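# Stand a toppled gift box upright and open its lid

## Task

A closed gift box is resting on one of its sides on the table. Turn it so it sits on its bottom, then swing its lid open until the lid is roughly upright or tilted back beyond upright. Concealed magnets keep the lid's flap closed, so they must be pulled apart.

## Robot and tools

ROBOT. Two arms, left_arm and right_arm, each ending in an identical five-finger right hand, so hand axes and numbers mean the same on both. Base positions in the scene frame: left_arm (+0.033, +0.549, +0.123) m, right_arm (-0.056, -0.744, +0.123) m, both turned only slightly about z. Camera images: cam_high (fixed, 896x504), cam_left_wrist and cam_right_wrist (672x504, fisheye).

FRAMES. Scene frame: origin at table-top height, halfway between the arms, +z up, +x out over the table, left_arm toward +y. Each arm reports its hand pose, velocities and Hand target in its own base frame, and its offsets act along its own base axes. The hand point sits 0.05 m in front of the palm and 0.15 m out from the wrist flange. Its +z runs along the straight fingers, +y out of the palm, +x across the palm away from the thumb. Straight fingertips reach 0.06-0.07 m past it along +z and lie 0.06 m behind it along -y. A bracket on the little-finger side of the wrist sticks out and can strike things; the wrist can sit below the hand point and touch the table first.

ROW LAYOUT (28 numbers, each in [-1, 1], always all 28): left dx, dy, dz, rx, ry, rz; left thumb_turn, thumb_bend, index, middle, ring, little, force_limit, speed; then the same 14 for the right arm. Pose numbers are offsets, not poses: measured from the arm's Hand target as it stood when the action or move began, along that arm's base axes; 1.0 equals 0.6 m or 180 degrees; rx, ry, rz form one rotation vector turning about the Hand target position. Sending six zeros re-requests the current Hand target. Hand numbers are absolute targets: -1 open (thumb beside palm, fingers straight), +1 closed (thumb opposite fingers, fingers curled). force_limit maps -1..+1 to about 0..10 N at the fingertip (15 N for the two thumb motors); speed rises from almost nothing at -1 to full at +0.48 and stays full above. There is no 'unchanged' value: to keep a hand as is, repeat the last eight hand numbers actually sent in this scene (or, if none yet, its hand_measured plus hand_force_limit and hand_speed). A grip needs the thumb turned in front and fits things about 0.035-0.065 m thick, handles down to 0.025 m. Close slowly (speed -0.94 or lower) for a gentle grip.

TOOLS.
- execute_actions(actions, cameras): actions is a list of actions; each is a table of up to 15 rows, one per 1/30 s step; a short table repeats its last row. Every row of one action counts from the same starting Hand target, so repeating an offset moves further. Images return only for an empty actions list or when cameras names them (["all"] for all).
- move(target, speed, blend, stop_force, zero, blocking, cameras): straight-line path of each hand point. target is one 28-number row or a list of up to 15 rows, every row an offset from the same starting Hand targets. speed in m/s, 0.002 to 3.2, default 0.25 (turning up to twice that in rad/s), one value or one per target. blend in m rounds corners in a list. stop_force in N, 4 to 120, ends an arm's path once its wrist sensor feels that much push against its motion; unreliable while the hand turns; omit it when backing off a contact. zero (with stop_force, default true) re-zeroes before the move. blocking=false returns after 0.5 s while motion continues (not allowed with stop_force). Paths do not avoid obstacles; keep paths away from an arm's own base. The result adds a move: line with the ending (done, off_target, moving, held, fault) and limits (paced = pose clipped, held = steps withheld).
- wait(seconds 0 to 10, cameras): lets time pass holding commands.
- stop(cameras): brakes a running move.
- zoom_image(camera, region): region [x0, y0, x1, y1] in image pixels, at most 504 by 504, on the newest image of cam_high, cam_left_wrist or cam_right_wrist.
- show_instructions(): shows the reference images.
- zero_wrist_force(arm): arm is left_arm or right_arm.
- finished_scene(scene): ends the current scene; give its number.

RESULTS. end_effector_position in m, end_effector_quat_wxyz, velocities in m/s and rad/s; Hand target is the last commanded pose after clipping, the base for next offsets. The hand point often stops short; the next command re-requests it, or add the gap as an offset. Orientation commands are clipped to 32 degrees from the measured orientation each step. hand_measured, hand_stopped_by (moving, target, force, stalled, fault) and hand_load_n (fingertip N, positive pushing open) follow the six motor order. Wrist force/torque are in the end-effector axes; a third line gives the peak since last shown. Joint velocities may read within noise. Joint torques include the arm's own weight.

AVOID. A net outside force around 150 N (plus or minus 25) or contact torque at the joint limits (297, 297, 135, 48.6, 48.6, 48.6 N m, base to hand) stops the arm for 10 s; targets even slightly beyond a firm contact can trigger this, faster moves hit harder. Motors warn at 70 °C and brake the arm at 85 °C. A clearance check holds back commands bringing the arms too close, but fingers are exempt; pressing the arms or hands into each other can fail the task. Do not let the box fall off the table, drop, slam or swing it, and do not overload the fingers. The box must remain upright and open once released.

Each tool is called after ">>>" as name([rows], argument=value, ...), one row to a line, values as JSON.

Reference images:

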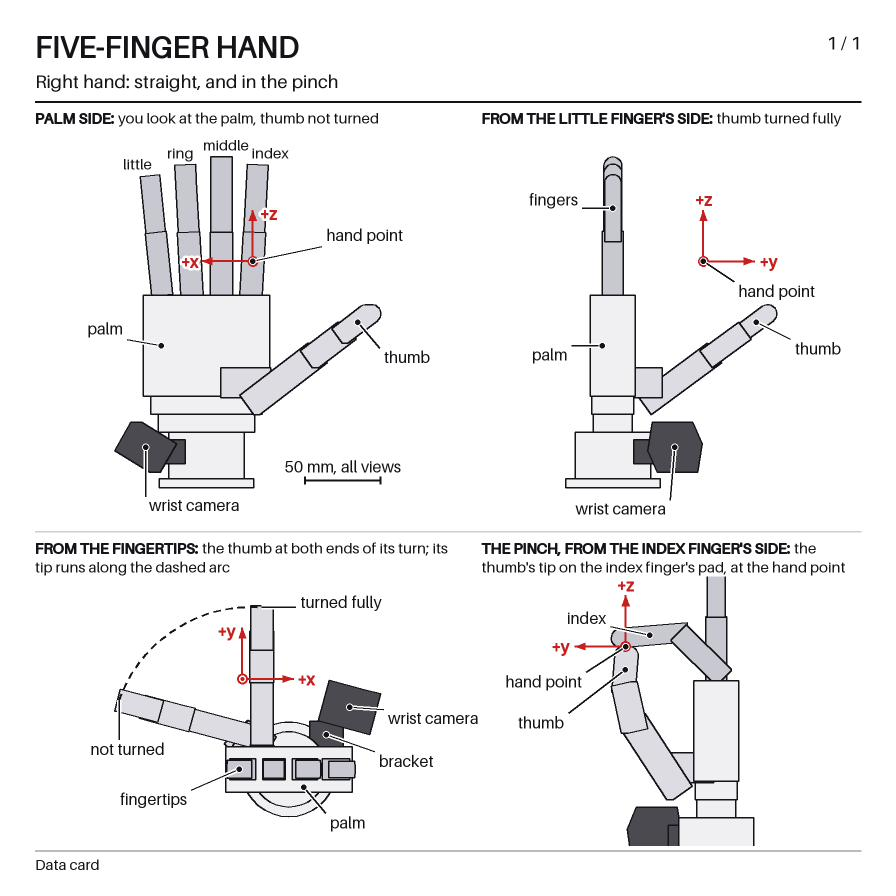

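## Session

>>> execute_actions(actions=[])

Scene clock: 0.00 s.
left_arm: end_effector_position=(-0.1603, +0.4389, +0.5926) hand_measured=(-1.000, -1.000, -1.000, -1.000, -1.000, -1.000) hand_load_n=(+0.0, +0.0, +0.0, +0.5, +0.0, +0.0) hand_stopped_by=(target, target, target, target, target, target) hand_force_limit=0.00 hand_speed=-0.80 end_effector_quat_wxyz=(+0.011, +0.757, -0.652, +0.028) | right_arm: end_effector_position=(+0.1555, -0.5771, +0.5993) hand_measured=(-1.000, -1.000, -1.000, -1.000, -1.000, -1.000) hand_load_n=(+0.0, +0.0, +0.0, +0.0, +0.0, +0.0) hand_stopped_by=(target, target, target, target, target, target) hand_force_limit=0.00 hand_speed=-0.80 end_effector_quat_wxyz=(-0.003, +0.672, +0.737, -0.070)
Joint positions: left_arm=[1.404 -1.636 1.523 1.732 1.608 -1.885] | right_arm=[-1.677 -1.466 1.306 1.62 1.658 -1.774]
Joint velocities: within noise
Joint torques (N m): no reading
Motor temperatures (°C): left_arm=[35 26 31 38 35 36] | right_arm=[31 30 32 33 38 36]
Wrist force (N): no reading
Wrist torque (N m): no reading
Wrist force, peak (N): no reading
Hand target: left_arm -0.1603, +0.4389, +0.5926; +0.011, +0.757, -0.652, +0.028 | right_arm +0.1555, -0.5771, +0.5993; -0.003, +0.672, +0.737, -0.070

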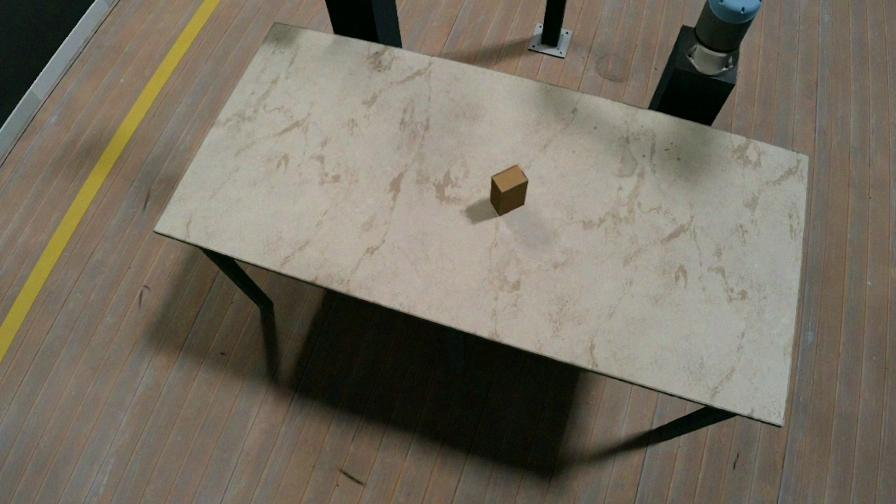

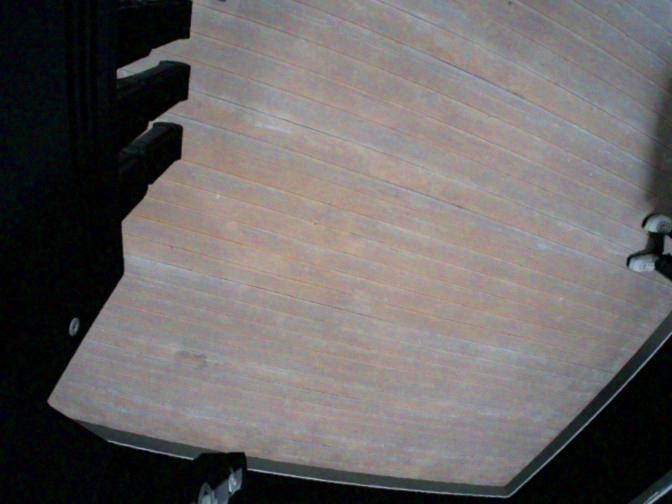

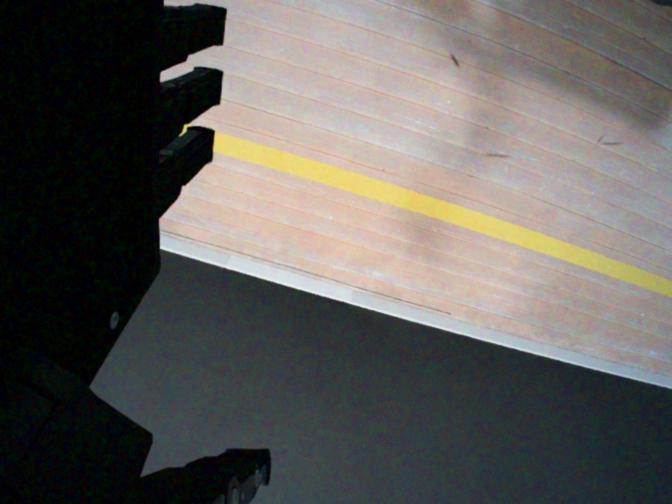

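>>> zoom_image(camera="cam_high", region=[440, 130, 580, 250])

>>> zoom_image(camera="cam_high", region=[480, 155, 540, 225])

Scaled by 3.600 from the camera's 896x504 image, which has a finer 1280x720 frame.

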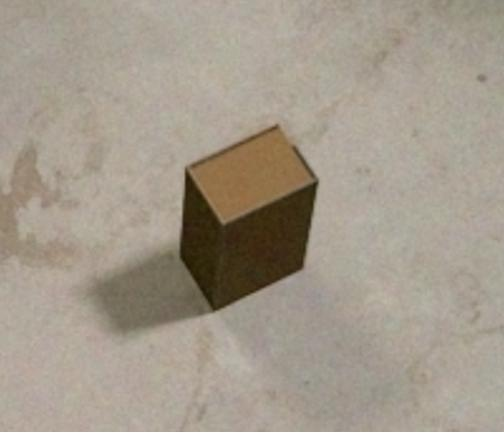

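Scaled by 7.200 from the camera's 896x504 image, which has a finer 1280x720 frame.

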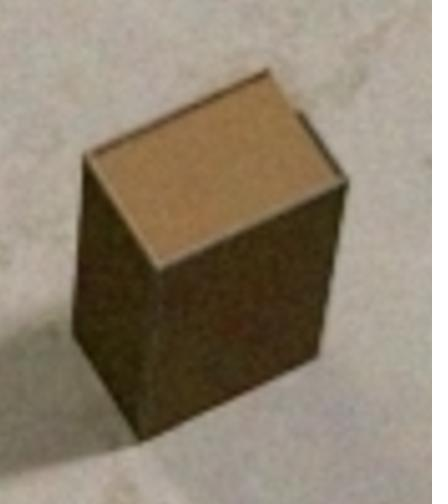

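>>> move(target=[0.93,0.02,-0.15,0,0,0,-1,-1,-1,-1,-1,-1,0,-0.8, 0.55,0.4,-0.1,0,0,0,-1,-1,-1,-1,-1,-1,0,-0.8], speed=0.6)

>>> move(target=[0.2,-0.9,-0.2,0,0,0,-1,-1,-1,-1,-1,-1,0,-0.8, 0,0,0,0,0,0,-1,-1,-1,-1,-1,-1,0,-0.8], speed=0.6)

>>> move(target=[0.06,-0.62,-0.16,0,0,0,-1,-1,-1,-1,-1,-1,0,-0.8, 0,0,0,0,0,0,-1,-1,-1,-1,-1,-1,0,-0.8], speed=0.6, cameras=["all"])

Scene clock: 144.83 s.
left_arm: end_effector_position=(+0.3976, +0.4509, +0.5026) hand_measured=(-1.000, -1.000, -1.000, -1.000, -1.000, -1.000) hand_load_n=(+0.0, +0.0, +0.0, +0.0, +0.0, +0.0) hand_stopped_by=(target, target, target, target, target, target) hand_force_limit=0.00 hand_speed=-0.80 end_effector_quat_wxyz=(+0.011, +0.757, -0.652, +0.028) | right_arm: end_effector_position=(+0.4854, -0.3371, +0.5393) hand_measured=(-1.000, -1.000, -1.000, -1.000, -1.000, -1.000) hand_load_n=(+0.0, +0.0, +0.0, +0.0, +0.0, +0.0) hand_stopped_by=(target, target, target, target, target, target) hand_force_limit=0.00 hand_speed=-0.80 end_effector_quat_wxyz=(-0.003, +0.672, +0.737, -0.070)
Joint positions: left_arm=[0.496 -1.309 1.309 1.571 1.632 -2.794] | right_arm=[-0.899 -1.487 1.455 1.586 1.71 -0.992]
Joint torques (N m): left_arm=[-14.35 -44.53 -44.98 6.96 -3.2 -2.4] | right_arm=[11.29 -25.54 -47.52 6.57 2.65 1.82]
Wrist force (N): left_arm=[-0.7 -0.6 0.0] | right_arm=[0.8 -0.4 0.7]
Wrist torque (N m): left_arm=[-0.08 0.10 0.04] | right_arm=[-0.12 -0.15 -0.11]
Wrist force, peak (N): left_arm=[0.0 -3.0 0.8] | right_arm=[1.7 1.5 0.4]
Hand target: left_arm +0.3977, +0.4509, +0.5026; +0.011, +0.757, -0.652, +0.028 | right_arm +0.4855, -0.3371, +0.5393; -0.003, +0.672, +0.737, -0.070
Off the commanded pose: left_arm 0.000 m, 0 deg | right_arm 0.000 m, 0 deg.
move: done

Scene clock: 146.50 s.
left_arm: end_effector_position=(+0.5177, -0.0890, +0.3826) hand_measured=(-1.000, -1.000, -1.000, -1.000, -1.000, -1.000) hand_load_n=(+0.0, +0.0, -0.5, +0.0, +0.0, +0.0) hand_stopped_by=(target, target, target, target, target, target) hand_force_limit=0.00 hand_speed=-0.80 end_effector_quat_wxyz=(+0.011, +0.757, -0.652, +0.028) | right_arm: end_effector_position=(+0.4855, -0.3371, +0.5393) hand_measured=(-1.000, -1.000, -1.000, -1.000, -1.000, -1.000) hand_load_n=(+0.0, +0.0, +0.0, +0.0, +0.0, +0.0) hand_stopped_by=(target, target, target, target, target, target) hand_force_limit=0.00 hand_speed=-0.80 end_effector_quat_wxyz=(-0.003, +0.672, +0.737, -0.070)
Joint positions: left_arm=[-0.47 -1.378 1.597 1.302 1.606 -3.761] | right_arm=[-0.899 -1.487 1.455 1.586 1.71 -0.992]
Joint torques (N m): left_arm=[-15.25 -35.84 -42.53 2.47 -3.15 -2.26] | right_arm=[13.12 -25.98 -47.94 6.74 2.38 2.29]
Wrist force (N): left_arm=[-0.3 -0.6 -0.5] | right_arm=[0.0 -0.2 0.6]
Wrist torque (N m): left_arm=[-0.04 0.04 0.06] | right_arm=[-0.08 -0.04 -0.15]
Wrist force, peak (N): left_arm=[-2.7 0.0 -1.0] | right_arm=[0.9 -0.2 0.8]
Hand target: left_arm +0.5177, -0.0891, +0.3826; +0.011, +0.757, -0.652, +0.028 | right_arm +0.4855, -0.3371, +0.5393; -0.003, +0.672, +0.737, -0.070
Off the commanded pose: left_arm 0.000 m, 0 deg | right_arm 0.000 m, 0 deg.
move: done

Scene clock: 147.90 s.
left_arm: end_effector_position=(+0.5537, -0.4611, +0.2866) hand_measured=(-1.000, -1.000, -1.000, -1.000, -1.000, -1.000) hand_load_n=(+0.0, +0.0, +0.0, +0.0, +0.0, +0.0) hand_stopped_by=(target, target, target, target, target, target) hand_force_limit=0.00 hand_speed=-0.80 end_effector_quat_wxyz=(+0.011, +0.757, -0.652, +0.028) | right_arm: end_effector_position=(+0.4855, -0.3371, +0.5393) hand_measured=(-1.000, -1.000, -1.000, -1.000, -1.000, -1.000) hand_load_n=(-0.5, +0.0, +0.0, +0.0, +0.0, +0.0) hand_stopped_by=(target, target, target, target, target, target) hand_force_limit=0.00 hand_speed=-0.80 end_effector_quat_wxyz=(-0.003, +0.672, +0.737, -0.070)
Joint positions: left_arm=[-0.883 -1.03 1.283 1.259 1.583 -4.174] | right_arm=[-0.899 -1.487 1.455 1.586 1.71 -0.992]
Joint torques (N m): left_arm=[-14.87 -65.77 -45.1 7.19 -3.33 -2.17] | right_arm=[14.96 -23.7 -48.15 6.56 2.65 1.88]
Wrist force (N): left_arm=[-0.4 0.1 -0.1] | right_arm=[0.4 -0.2 0.6]
Wrist torque (N m): left_arm=[0.04 0.07 0.07] | right_arm=[-0.08 -0.10 -0.13]
Wrist force, peak (N): left_arm=[-2.8 -0.7 -1.3] | right_arm=[0.8 -0.4 0.8]
Hand target: left_arm +0.5537, -0.4611, +0.2866; +0.011, +0.757, -0.652, +0.028 | right_arm +0.4855, -0.3371, +0.5393; -0.003, +0.672, +0.737, -0.070
Off the commanded pose: left_arm 0.000 m, 0 deg | right_arm 0.000 m, 0 deg.
move: done

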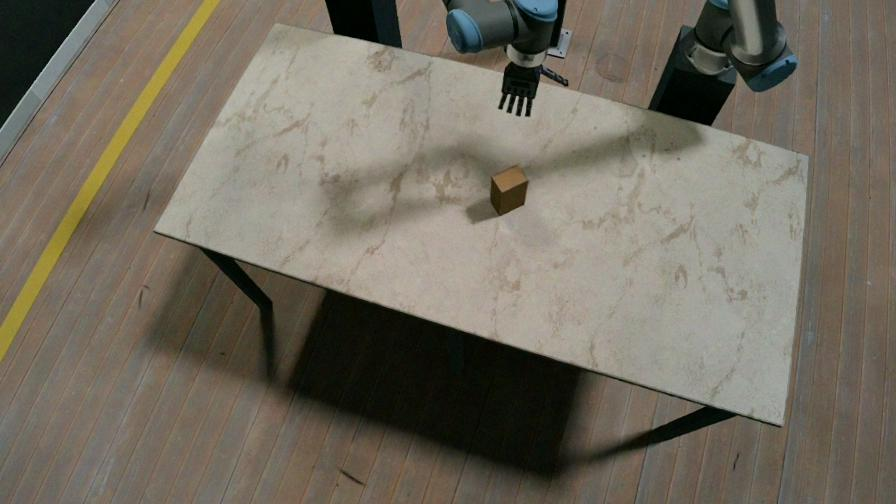

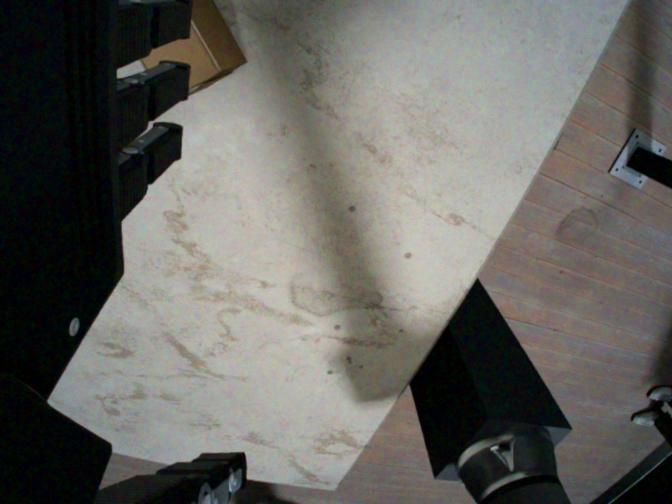

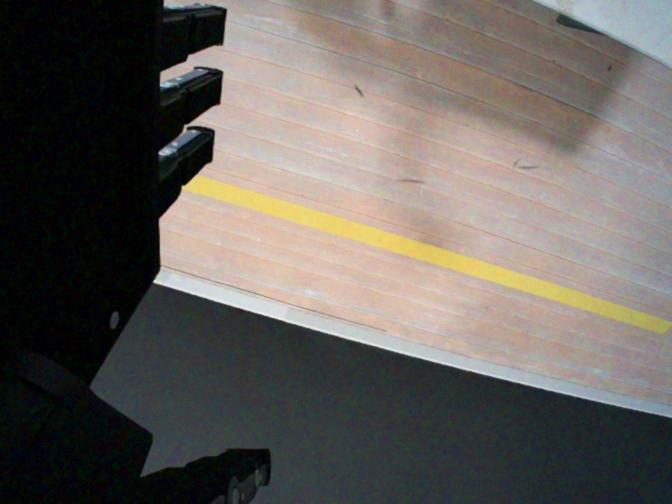

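>>> move(target=[0.25,-0.25,-0.05,0,0,0,-1,-1,-1,-1,-1,-1,0,-0.8, 0,0,0,0,0,0,-1,-1,-1,-1,-1,-1,0,-0.8], speed=0.5, cameras=["cam_left_wrist"])

>>> zoom_image(camera="cam_left_wrist", region=[150, 20, 450, 245])

Scene clock: 172.73 s.
left_arm: end_effector_position=(+0.7037, -0.6111, +0.2566) hand_measured=(-1.000, -1.000, -1.000, -1.000, -1.000, -1.000) hand_load_n=(+0.0, +0.0, +0.0, +0.0, +0.0, +0.0) hand_stopped_by=(target, target, target, target, target, target) hand_force_limit=0.00 hand_speed=-0.80 end_effector_quat_wxyz=(+0.011, +0.757, -0.652, +0.028) | right_arm: end_effector_position=(+0.4855, -0.3371, +0.5393) hand_measured=(-1.000, -1.000, -1.000, -1.000, -1.000, -1.000) hand_load_n=(+0.0, -0.5, +0.0, +0.0, +0.0, +0.0) hand_stopped_by=(target, target, target, target, target, target) hand_force_limit=0.00 hand_speed=-0.80 end_effector_quat_wxyz=(-0.003, +0.672, +0.737, -0.070)
Joint positions: left_arm=[-0.862 -0.58 0.551 1.541 1.584 -4.152] | right_arm=[-0.899 -1.487 1.455 1.586 1.71 -0.992]
Joint torques (N m): left_arm=[16.94 -96.46 -45.9 6.93 3.56 2.25] | right_arm=[12.68 -25.73 -46.48 6.44 2.6 2.17]
Wrist force (N): left_arm=[-0.7 -0.4 -0.2] | right_arm=[0.3 -0.3 0.7]
Wrist torque (N m): left_arm=[-0.04 0.10 -0.28] | right_arm=[-0.10 -0.08 -0.14]
Wrist force, peak (N): left_arm=[-2.1 1.5 -0.9] | right_arm=[0.6 -0.8 0.8]
Hand target: left_arm +0.7037, -0.6111, +0.2566; +0.011, +0.757, -0.652, +0.028 | right_arm +0.4855, -0.3371, +0.5393; -0.003, +0.672, +0.737, -0.070
Off the commanded pose: left_arm 0.000 m, 0 deg | right_arm 0.000 m, 0 deg.
move: done
Images, in order (width x height): cam_left_wrist 672x504.

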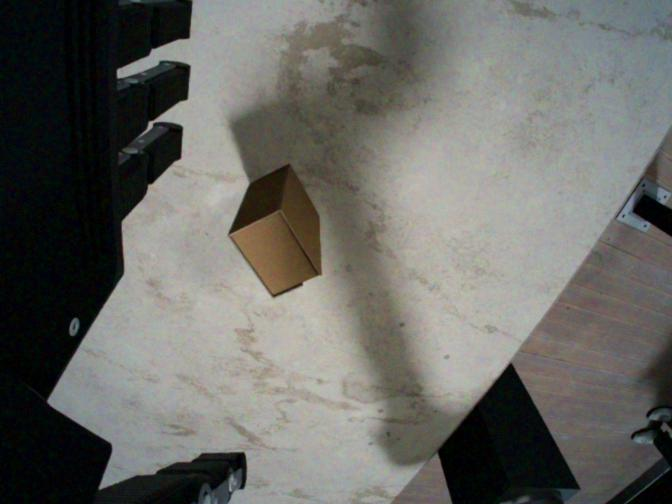

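Scaled by 1.680 from the camera's 672x504 image, which has a finer 960x720 frame.

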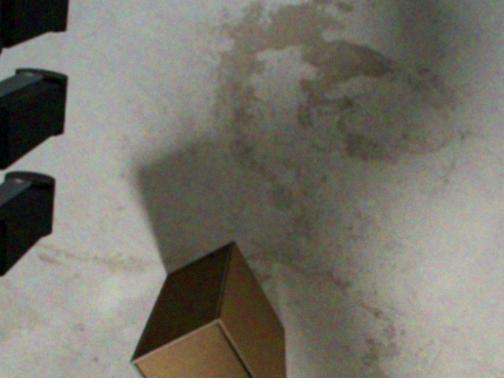

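>>> zoom_image(camera="cam_left_wrist", region=[200, 140, 360, 320])

Scaled by 2.800 from the camera's 672x504 image, which has a finer 960x720 frame.

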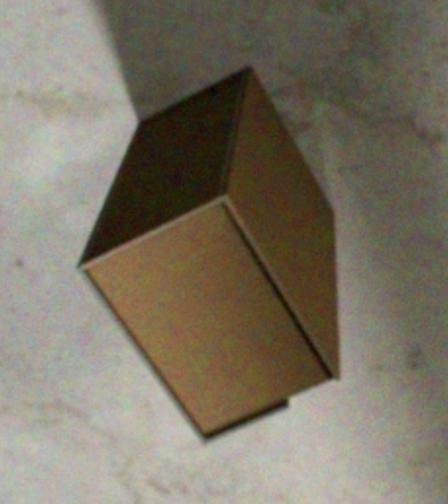

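>>> move(target=[0.135,0.233,-0.083,0.0131,0.0145,0.2235,-1,-1,-1,-1,-1,-1,0,-0.8, 0.02,0.88,-0.3,0.1673,0.0458,-0.7499,-1,-1,-1,-1,-1,-1,0,-0.8], speed=0.5, cameras=["all"])

>>> zoom_image(camera="cam_left_wrist", region=[180, 60, 480, 285])

Scene clock: 317.83 s.
left_arm: end_effector_position=(+0.7847, -0.4713, +0.2068) hand_measured=(-1.000, -1.000, -1.000, -1.000, -1.000, -1.000) hand_load_n=(+0.0, +0.0, +0.0, +0.0, +0.0, +0.0) hand_stopped_by=(target, target, target, target, target, target) hand_force_limit=0.00 hand_speed=-0.80 end_effector_quat_wxyz=(+0.000, +0.936, -0.352, +0.000) | right_arm: end_effector_position=(+0.4974, +0.1909, +0.3593) hand_measured=(-1.000, -1.000, -1.000, -1.000, -1.000, -1.000) hand_load_n=(-0.5, +0.0, +0.0, +0.0, +0.0, +0.0) hand_stopped_by=(target, target, target, target, target, target) hand_force_limit=0.00 hand_speed=-0.80 end_effector_quat_wxyz=(-0.243, +0.905, -0.338, +0.090)
Joint positions: left_arm=[-0.668 -0.632 0.753 1.449 1.57 -4.66] | right_arm=[-0.142 -1.559 1.801 1.027 1.136 2.21]
Joint torques (N m): left_arm=[15.81 -134.29 -28.91 1.76 -3.31 -2.06] | right_arm=[13.67 -54.66 -35.28 1.38 1.24 2.31]
Wrist force (N): left_arm=[-0.4 -0.5 -0.3] | right_arm=[0.5 -0.3 0.2]
Wrist torque (N m): left_arm=[-0.02 0.06 0.06] | right_arm=[0.00 -0.15 -0.16]
Wrist force, peak (N): left_arm=[-1.1 0.3 -0.7] | right_arm=[-0.8 -1.0 0.8]
Hand target: left_arm +0.7847, -0.4713, +0.2068; +0.000, +0.936, -0.352, +0.000 | right_arm +0.4975, +0.1909, +0.3593; -0.243, +0.905, -0.338, +0.090
Off the commanded pose: left_arm 0.000 m, 0 deg | right_arm 0.000 m, 0 deg.
move: done

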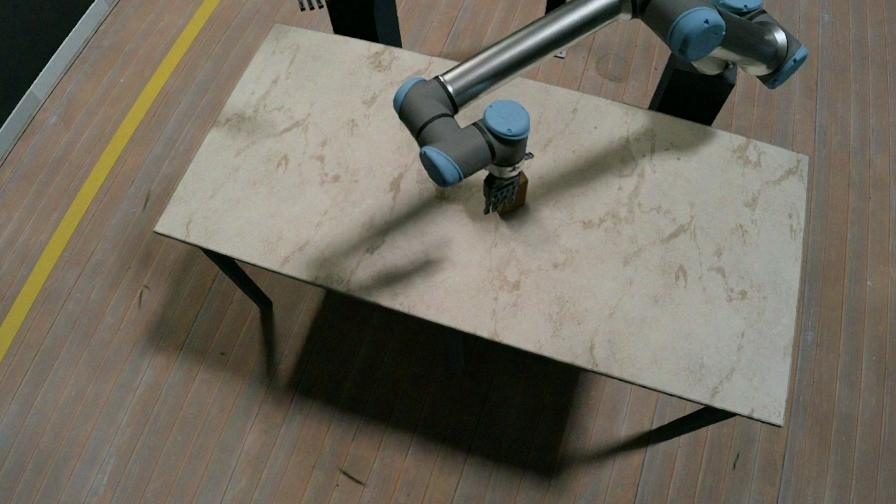

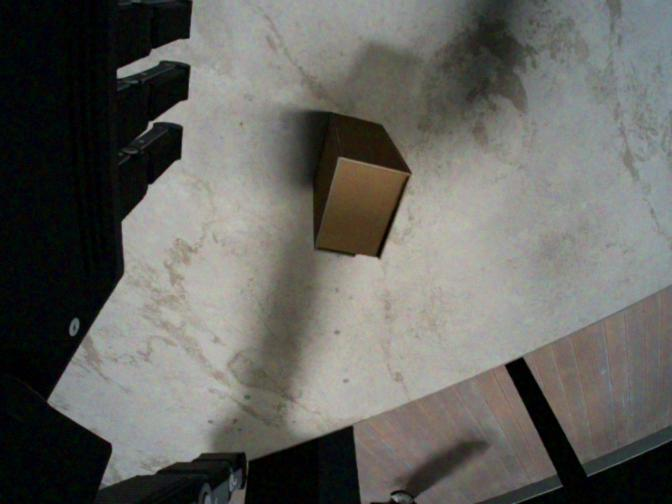

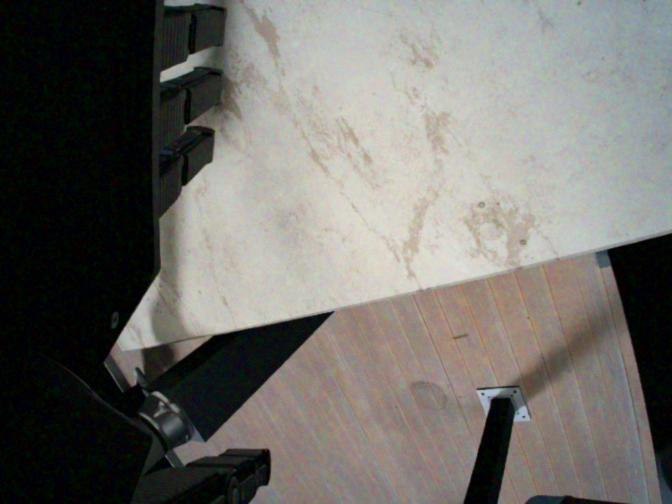

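Scaled by 1.680 from the camera's 672x504 image, which has a finer 960x720 frame.

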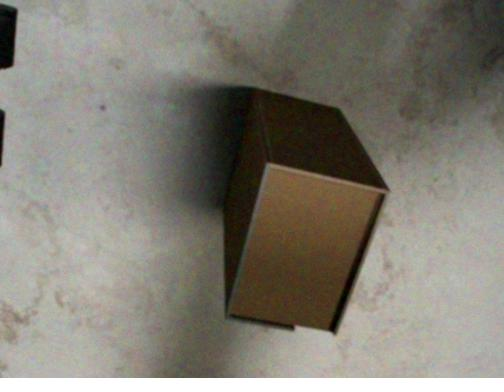

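>>> move(target=[-0.165,0.1007,0,0,0,0,-1,-1,-1,-1,-1,-1,0,-0.8, 0.087,0.83,-0.535,0,0,0,-1,-1,-1,-1,-1,-1,0,-0.8], speed=0.5, cameras=["all"])

>>> zoom_image(camera="cam_right_wrist", region=[150, 0, 486, 252])

>>> zoom_image(camera="cam_high", region=[420, 110, 580, 240])

Scene clock: 382.40 s.
left_arm: end_effector_position=(+0.6857, -0.4109, +0.2067) hand_measured=(-1.000, -1.000, -1.000, -1.000, -1.000, -1.000) hand_load_n=(+0.0, +0.0, +0.0, +0.0, +0.0, +0.0) hand_stopped_by=(target, target, target, target, target, target) hand_force_limit=0.00 hand_speed=-0.80 end_effector_quat_wxyz=(+0.000, +0.936, -0.352, +0.000) | right_arm: end_effector_position=(+0.5497, +0.6888, +0.0384) hand_measured=(-1.000, -1.000, -1.000, -1.000, -1.000, -1.000) hand_load_n=(+0.0, +0.0, +0.0, +0.0, +0.0, +0.0) hand_stopped_by=(target, target, target, target, target, target) hand_force_limit=0.00 hand_speed=-0.80 end_effector_quat_wxyz=(-0.243, +0.905, -0.338, +0.090)
Joint positions: left_arm=[-0.685 -0.862 1.168 1.265 1.57 -4.677] | right_arm=[0.643 -0.874 1.411 0.521 1.463 2.956]
Joint torques (N m): left_arm=[-15.19 -117.87 -27.29 1.76 -3.25 -2.4] | right_arm=[13.39 -68.39 -43.68 5.2 1.85 2.05]
Wrist force (N): left_arm=[-0.1 -0.6 -0.1] | right_arm=[0.4 0.0 0.3]
Wrist torque (N m): left_arm=[-0.05 0.02 0.09] | right_arm=[0.04 -0.13 -0.20]
Wrist force, peak (N): left_arm=[-0.8 0.0 -0.7] | right_arm=[-0.8 -0.8 2.1]
Hand target: left_arm +0.6857, -0.4109, +0.2068; +0.000, +0.936, -0.352, +0.000 | right_arm +0.5497, +0.6889, +0.0383; -0.243, +0.905, -0.338, +0.090
Off the commanded pose: left_arm 0.000 m, 0 deg | right_arm 0.000 m, 0 deg.
move: done

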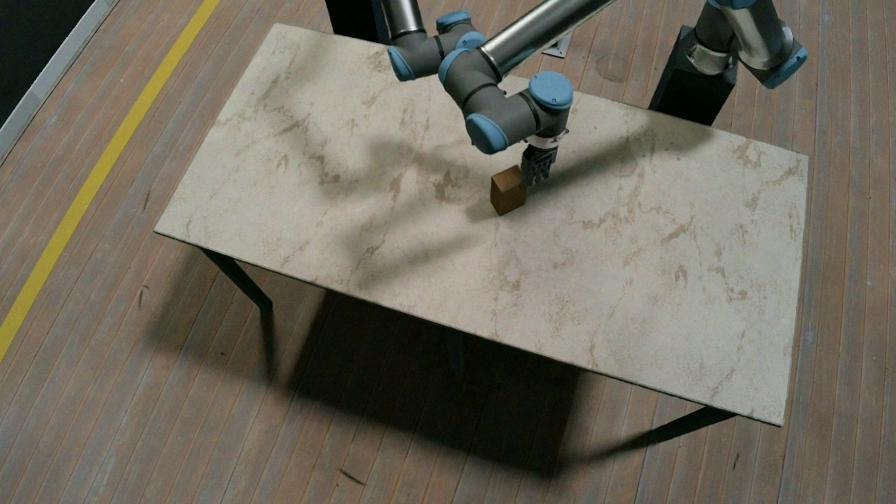

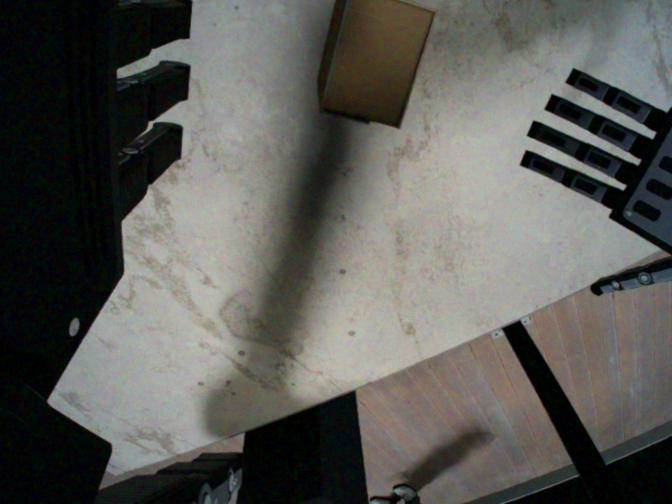

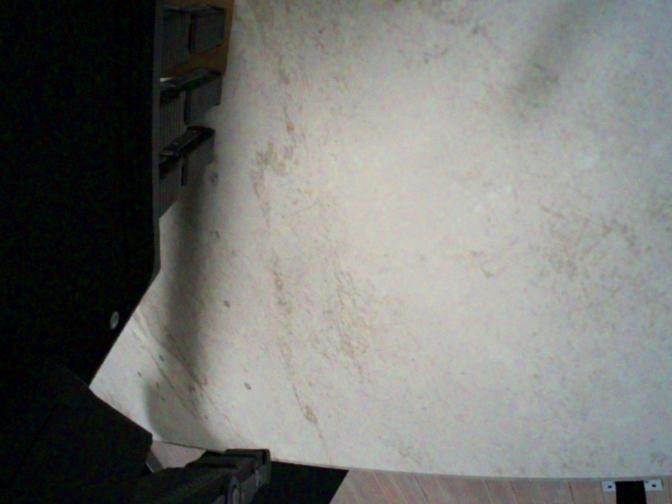

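Scaled by 1.500 from the camera's 672x504 image, which has a finer 960x720 frame.

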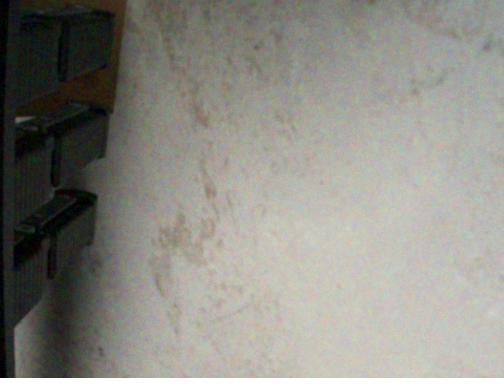

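Scaled by 3.150 from the camera's 896x504 image, which has a finer 1280x720 frame.

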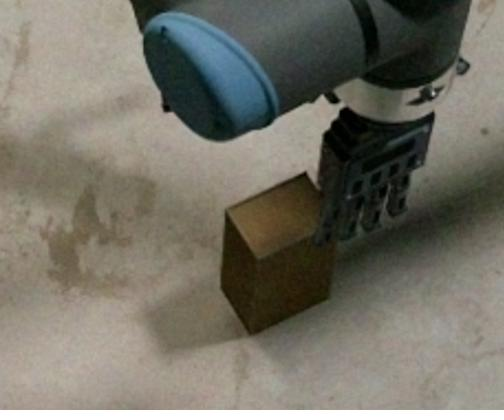

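>>> move([
  [0,0,-0.14,0,0,0,-1,-1,-1,-1,-1,-1,0,-0.8, 0,0,-0.19,0,0,0,-1,-1,-1,-1,-1,-1,0,-0.8],
  [0,0,-0.275,0,0,0,-1,-1,-1,-1,-1,-1,0,-0.8, 0.0927,0.1071,-0.2,0,0,0,-1,-1,-1,-1,-1,-1,0,-0.8],
], speed=0.25, blend=0.03, cameras=["all"])

>>> zoom_image(camera="cam_high", region=[420, 110, 580, 240])

>>> zoom_image(camera="cam_right_wrist", region=[150, 0, 350, 150])

>>> zoom_image(camera="cam_left_wrist", region=[100, 0, 500, 300])

Scene clock: 406.93 s.
left_arm: end_effector_position=(+0.6857, -0.4110, +0.0418) hand_measured=(-1.000, -1.000, -1.000, -1.000, -1.000, -1.000) hand_load_n=(+0.0, +0.0, +0.0, +0.0, +0.0, +0.0) hand_stopped_by=(target, target, target, target, target, target) hand_force_limit=0.00 hand_speed=-0.80 end_effector_quat_wxyz=(+0.000, +0.936, -0.352, +0.000) | right_arm: end_effector_position=(+0.6053, +0.7531, -0.0817) hand_measured=(-1.000, -1.000, -1.000, -1.000, -1.000, -1.000) hand_load_n=(+0.0, +0.0, +0.0, +0.0, +0.0, +0.0) hand_stopped_by=(target, target, target, target, target, target) hand_force_limit=0.00 hand_speed=-0.80 end_effector_quat_wxyz=(-0.243, +0.905, -0.338, +0.090)
Joint positions: left_arm=[-0.685 -0.747 1.274 1.043 1.57 -4.677] | right_arm=[0.664 -0.643 1.215 0.484 1.474 2.974]
Joint torques (N m): left_arm=[-0.65 -79.46 -23.57 1.88 -2.59 -0.94] | right_arm=[12.16 -75.39 -43.6 4.64 1.99 2.27]
Wrist force (N): left_arm=[-0.2 -0.1 -0.4] | right_arm=[0.4 0.1 0.0]
Wrist torque (N m): left_arm=[0.03 0.06 0.08] | right_arm=[0.06 -0.14 -0.16]
Wrist force, peak (N): left_arm=[-0.3 0.0 -2.0] | right_arm=[0.1 1.8 0.7]
Hand target: left_arm +0.6857, -0.4109, +0.0418; +0.000, +0.936, -0.352, +0.000 | right_arm +0.6053, +0.7531, -0.0817; -0.243, +0.905, -0.338, +0.090
Off the commanded pose: left_arm 0.000 m, 0 deg | right_arm 0.000 m, 0 deg.
move: done

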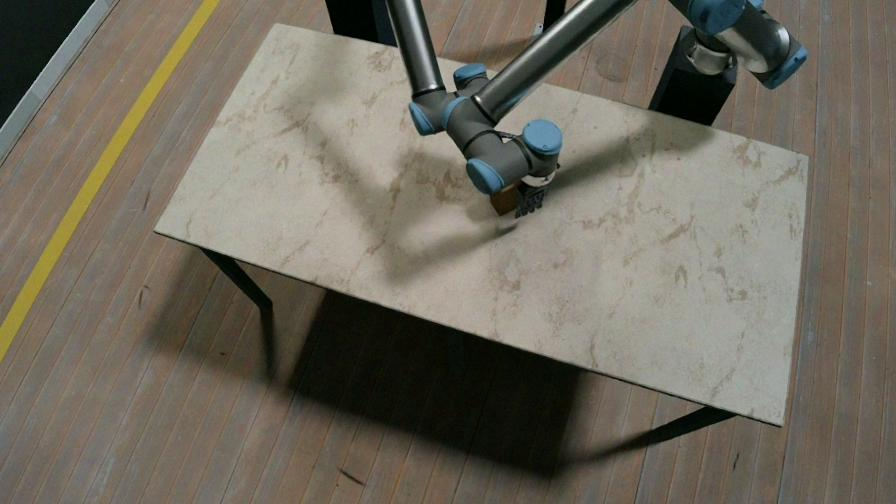

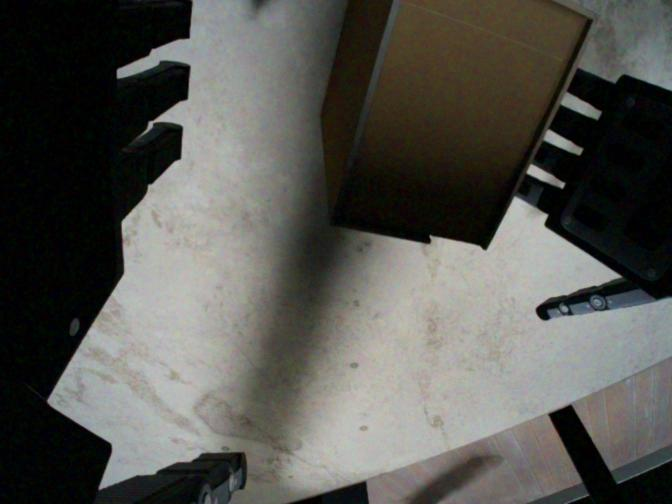

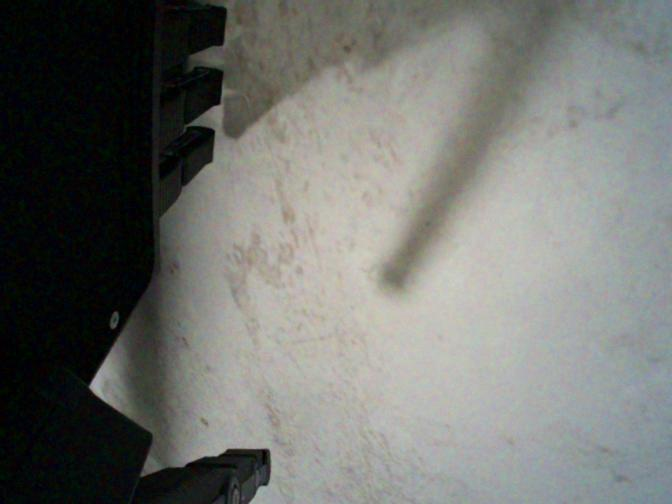

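Scaled by 3.150 from the camera's 896x504 image, which has a finer 1280x720 frame.

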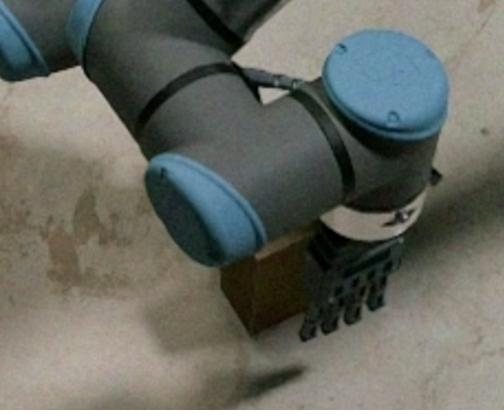

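Scaled by 2.520 from the camera's 672x504 image, which has a finer 960x720 frame.

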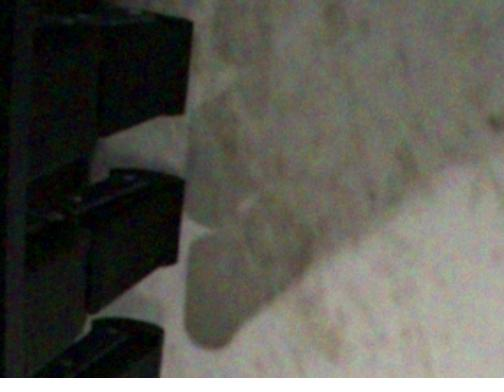

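Scaled by 1.260 from the camera's 672x504 image, which has a finer 960x720 frame.

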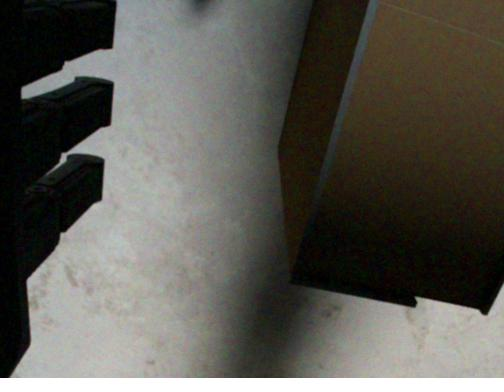

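>>> move(target=[-0.0988,-0.1129,0,0,0,0,-1,-1,-1,-1,-1,-1,0,-0.8, 0,0,0,0,0,0,-1,-1,-1,-1,-1,-1,0,-0.8], speed=0.06, stop_force=8, cameras=["all"])

Scene clock: 425.40 s.
left_arm: end_effector_position=(+0.6802, -0.4170, +0.0415) hand_measured=(-1.000, -1.000, -1.000, -1.000, -1.000, -1.000) hand_load_n=(+0.0, +0.0, +0.0, +0.0, +0.0, +0.0) hand_stopped_by=(target, target, target, target, target, target) hand_force_limit=0.00 hand_speed=-0.80 end_effector_quat_wxyz=(+0.000, +0.936, -0.352, +0.000) | right_arm: end_effector_position=(+0.6053, +0.7531, -0.0817) hand_measured=(-1.000, -1.000, -1.000, -1.000, -1.000, -1.000) hand_load_n=(+0.0, +0.0, +0.0, +0.0, +0.0, +0.0) hand_stopped_by=(target, target, target, target, target, target) hand_force_limit=0.00 hand_speed=-0.80 end_effector_quat_wxyz=(-0.243, +0.905, -0.338, +0.090)
Joint positions: left_arm=[-0.695 -0.749 1.28 1.04 1.57 -4.687] | right_arm=[0.664 -0.643 1.214 0.484 1.474 2.974]
Joint torques (N m): left_arm=[16.17 -79.45 -38.34 7.18 1.9 2.38] | right_arm=[14.12 -77.97 -42.58 5.24 1.76 1.89]
Wrist force (N): left_arm=[-0.5 -0.2 -0.1] | right_arm=[0.4 -0.4 0.1]
Wrist torque (N m): left_arm=[-0.02 0.09 -0.26] | right_arm=[-0.01 -0.14 -0.18]
Wrist force, peak (N): left_arm=[-0.3 2.3 -0.3] | right_arm=[1.0 -0.3 -0.1]
Hand target: left_arm +0.6802, -0.4170, +0.0415; +0.000, +0.936, -0.352, +0.000 (not the last commanded pose) | right_arm +0.6053, +0.7531, -0.0817; -0.243, +0.905, -0.338, +0.090
Off the commanded pose: left_arm 0.082 m, 0 deg | right_arm 0.000 m, 0 deg.
move: held (left_arm; a check stopped the path); limits=held
pose unreachable (left arm): on one or more control steps of this call, first in action 0 (counted from 0), this arm could not follow its commanded pose, so it was not sent that pose on those steps. It may still have moved: this result reports where it is.
cause: moving toward the commanded pose would bring a part of the arm too close to another arm (a part of this arm just beyond joint 3 (elbow) and a part of the right arm just beyond its joint 3 (elbow), along the way the arms are being sent, or toward where that arm still pushes).

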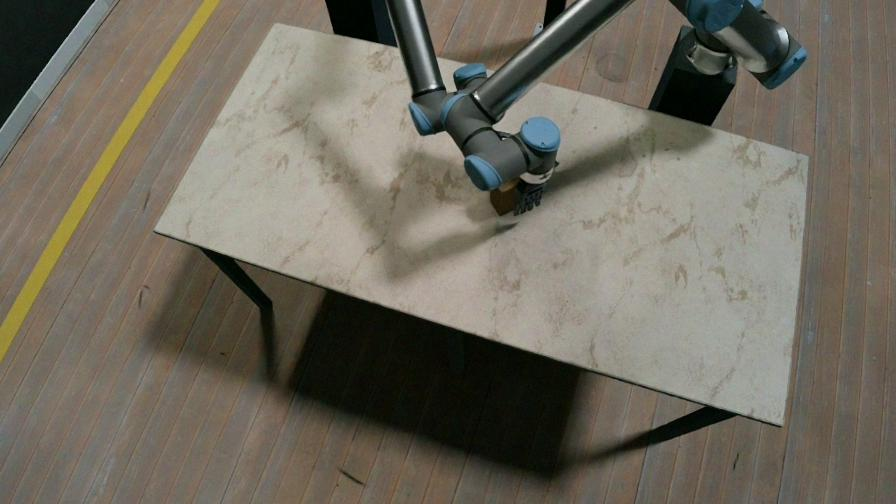

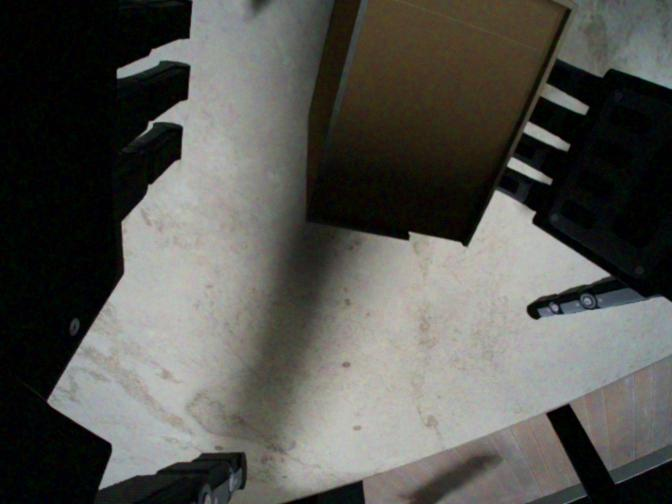

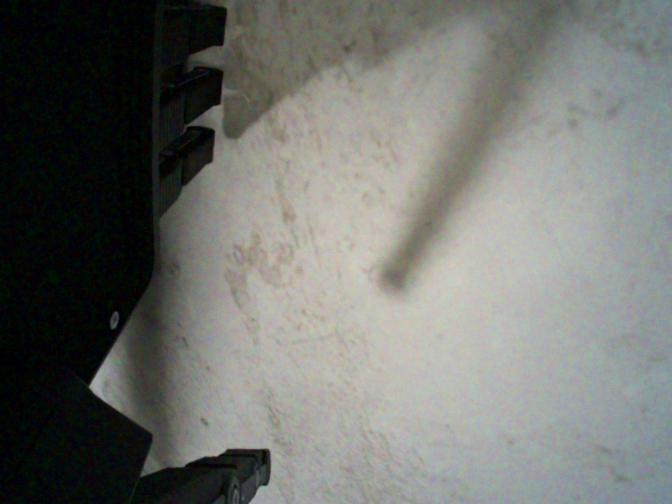

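>>> move(target=[0.0417,0.0477,0.0583,-0.1672,0.1464,0,-1,-1,-1,-1,-1,-1,0,-0.8, 0,0,0,0,0,0,-1,-1,-1,-1,-1,-1,0,-0.8], speed=0.25, cameras=["all"])

>>> zoom_image(camera="cam_high", region=[420, 110, 580, 240])

Scene clock: 447.57 s.
left_arm: end_effector_position=(+0.7053, -0.3884, +0.0765) hand_measured=(-1.000, -1.000, -1.000, -1.000, -1.000, -1.000) hand_load_n=(+0.0, +0.0, +0.0, +0.0, +0.0, +0.0) hand_stopped_by=(target, target, target, target, target, target) hand_force_limit=0.00 hand_speed=-0.80 end_effector_quat_wxyz=(+0.320, +0.880, -0.331, -0.120) | right_arm: end_effector_position=(+0.6053, +0.7531, -0.0817) hand_measured=(-1.000, -1.000, -1.000, -1.000, -1.000, -1.000) hand_load_n=(+0.0, +0.0, +0.0, +0.0, +0.0, +0.0) hand_stopped_by=(target, target, target, target, target, target) hand_force_limit=0.00 hand_speed=-0.80 end_effector_quat_wxyz=(-0.243, +0.905, -0.338, +0.090)
Joint positions: left_arm=[-0.467 -0.571 1.11 1.237 2.242 -4.388] | right_arm=[0.664 -0.643 1.214 0.484 1.474 2.974]
Joint torques (N m): left_arm=[14.86 -90.64 -37.43 7.56 4.63 2.08] | right_arm=[10.29 -77.92 -42.11 5.31 1.58 1.65]
Wrist force (N): left_arm=[-1.3 -1.3 -0.2] | right_arm=[0.7 -0.2 0.0]
Wrist torque (N m): left_arm=[-0.14 0.17 -0.27] | right_arm=[0.03 -0.18 -0.16]
Wrist force, peak (N): left_arm=[-1.7 -1.4 -0.7] | right_arm=[0.5 0.0 -0.8]
Hand target: left_arm +0.7053, -0.3884, +0.0765; +0.320, +0.880, -0.331, -0.120 | right_arm +0.6053, +0.7531, -0.0817; -0.243, +0.905, -0.338, +0.090
Off the commanded pose: left_arm 0.000 m, 0 deg | right_arm 0.000 m, 0 deg.
move: done

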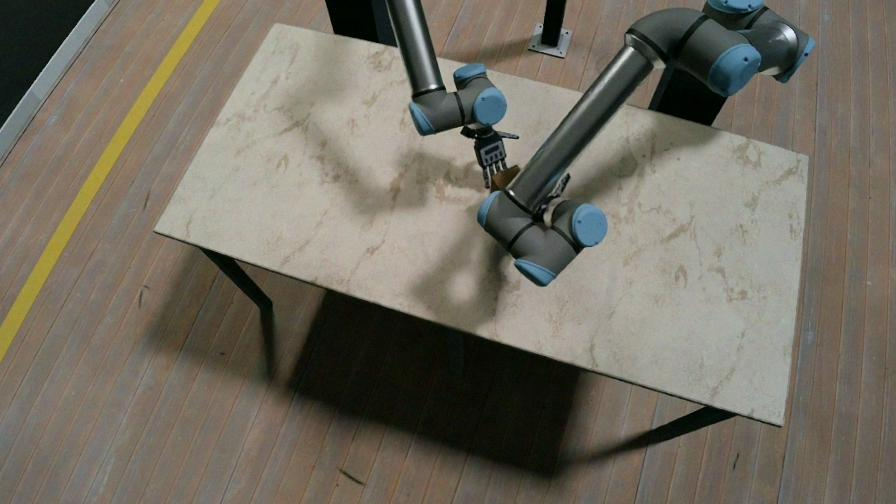

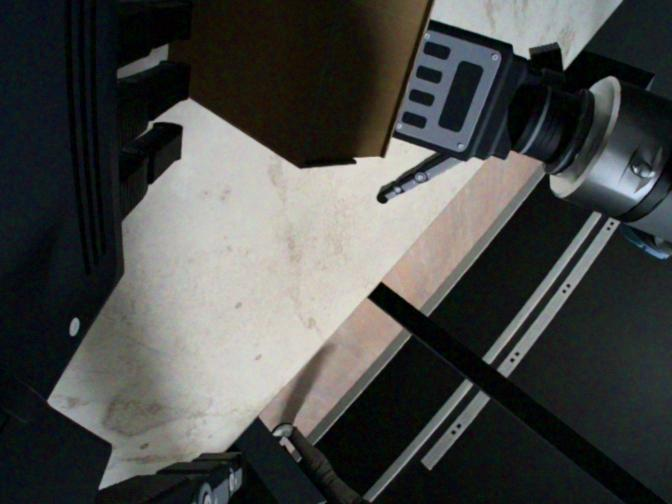

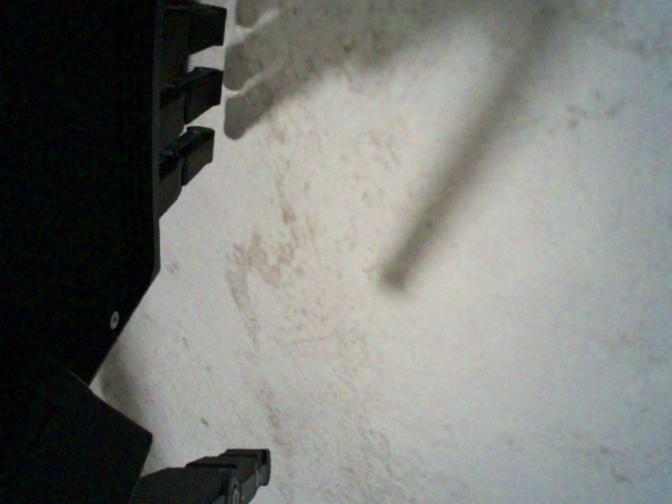

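Scaled by 3.150 from the camera's 896x504 image, which has a finer 1280x720 frame.

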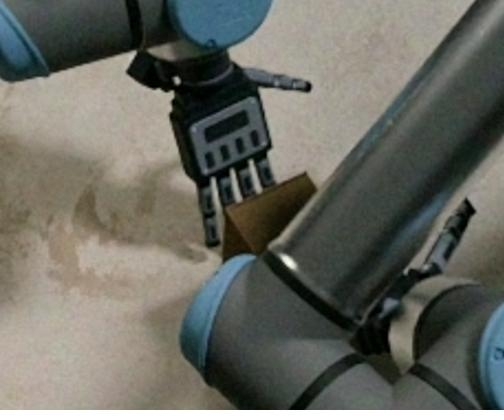

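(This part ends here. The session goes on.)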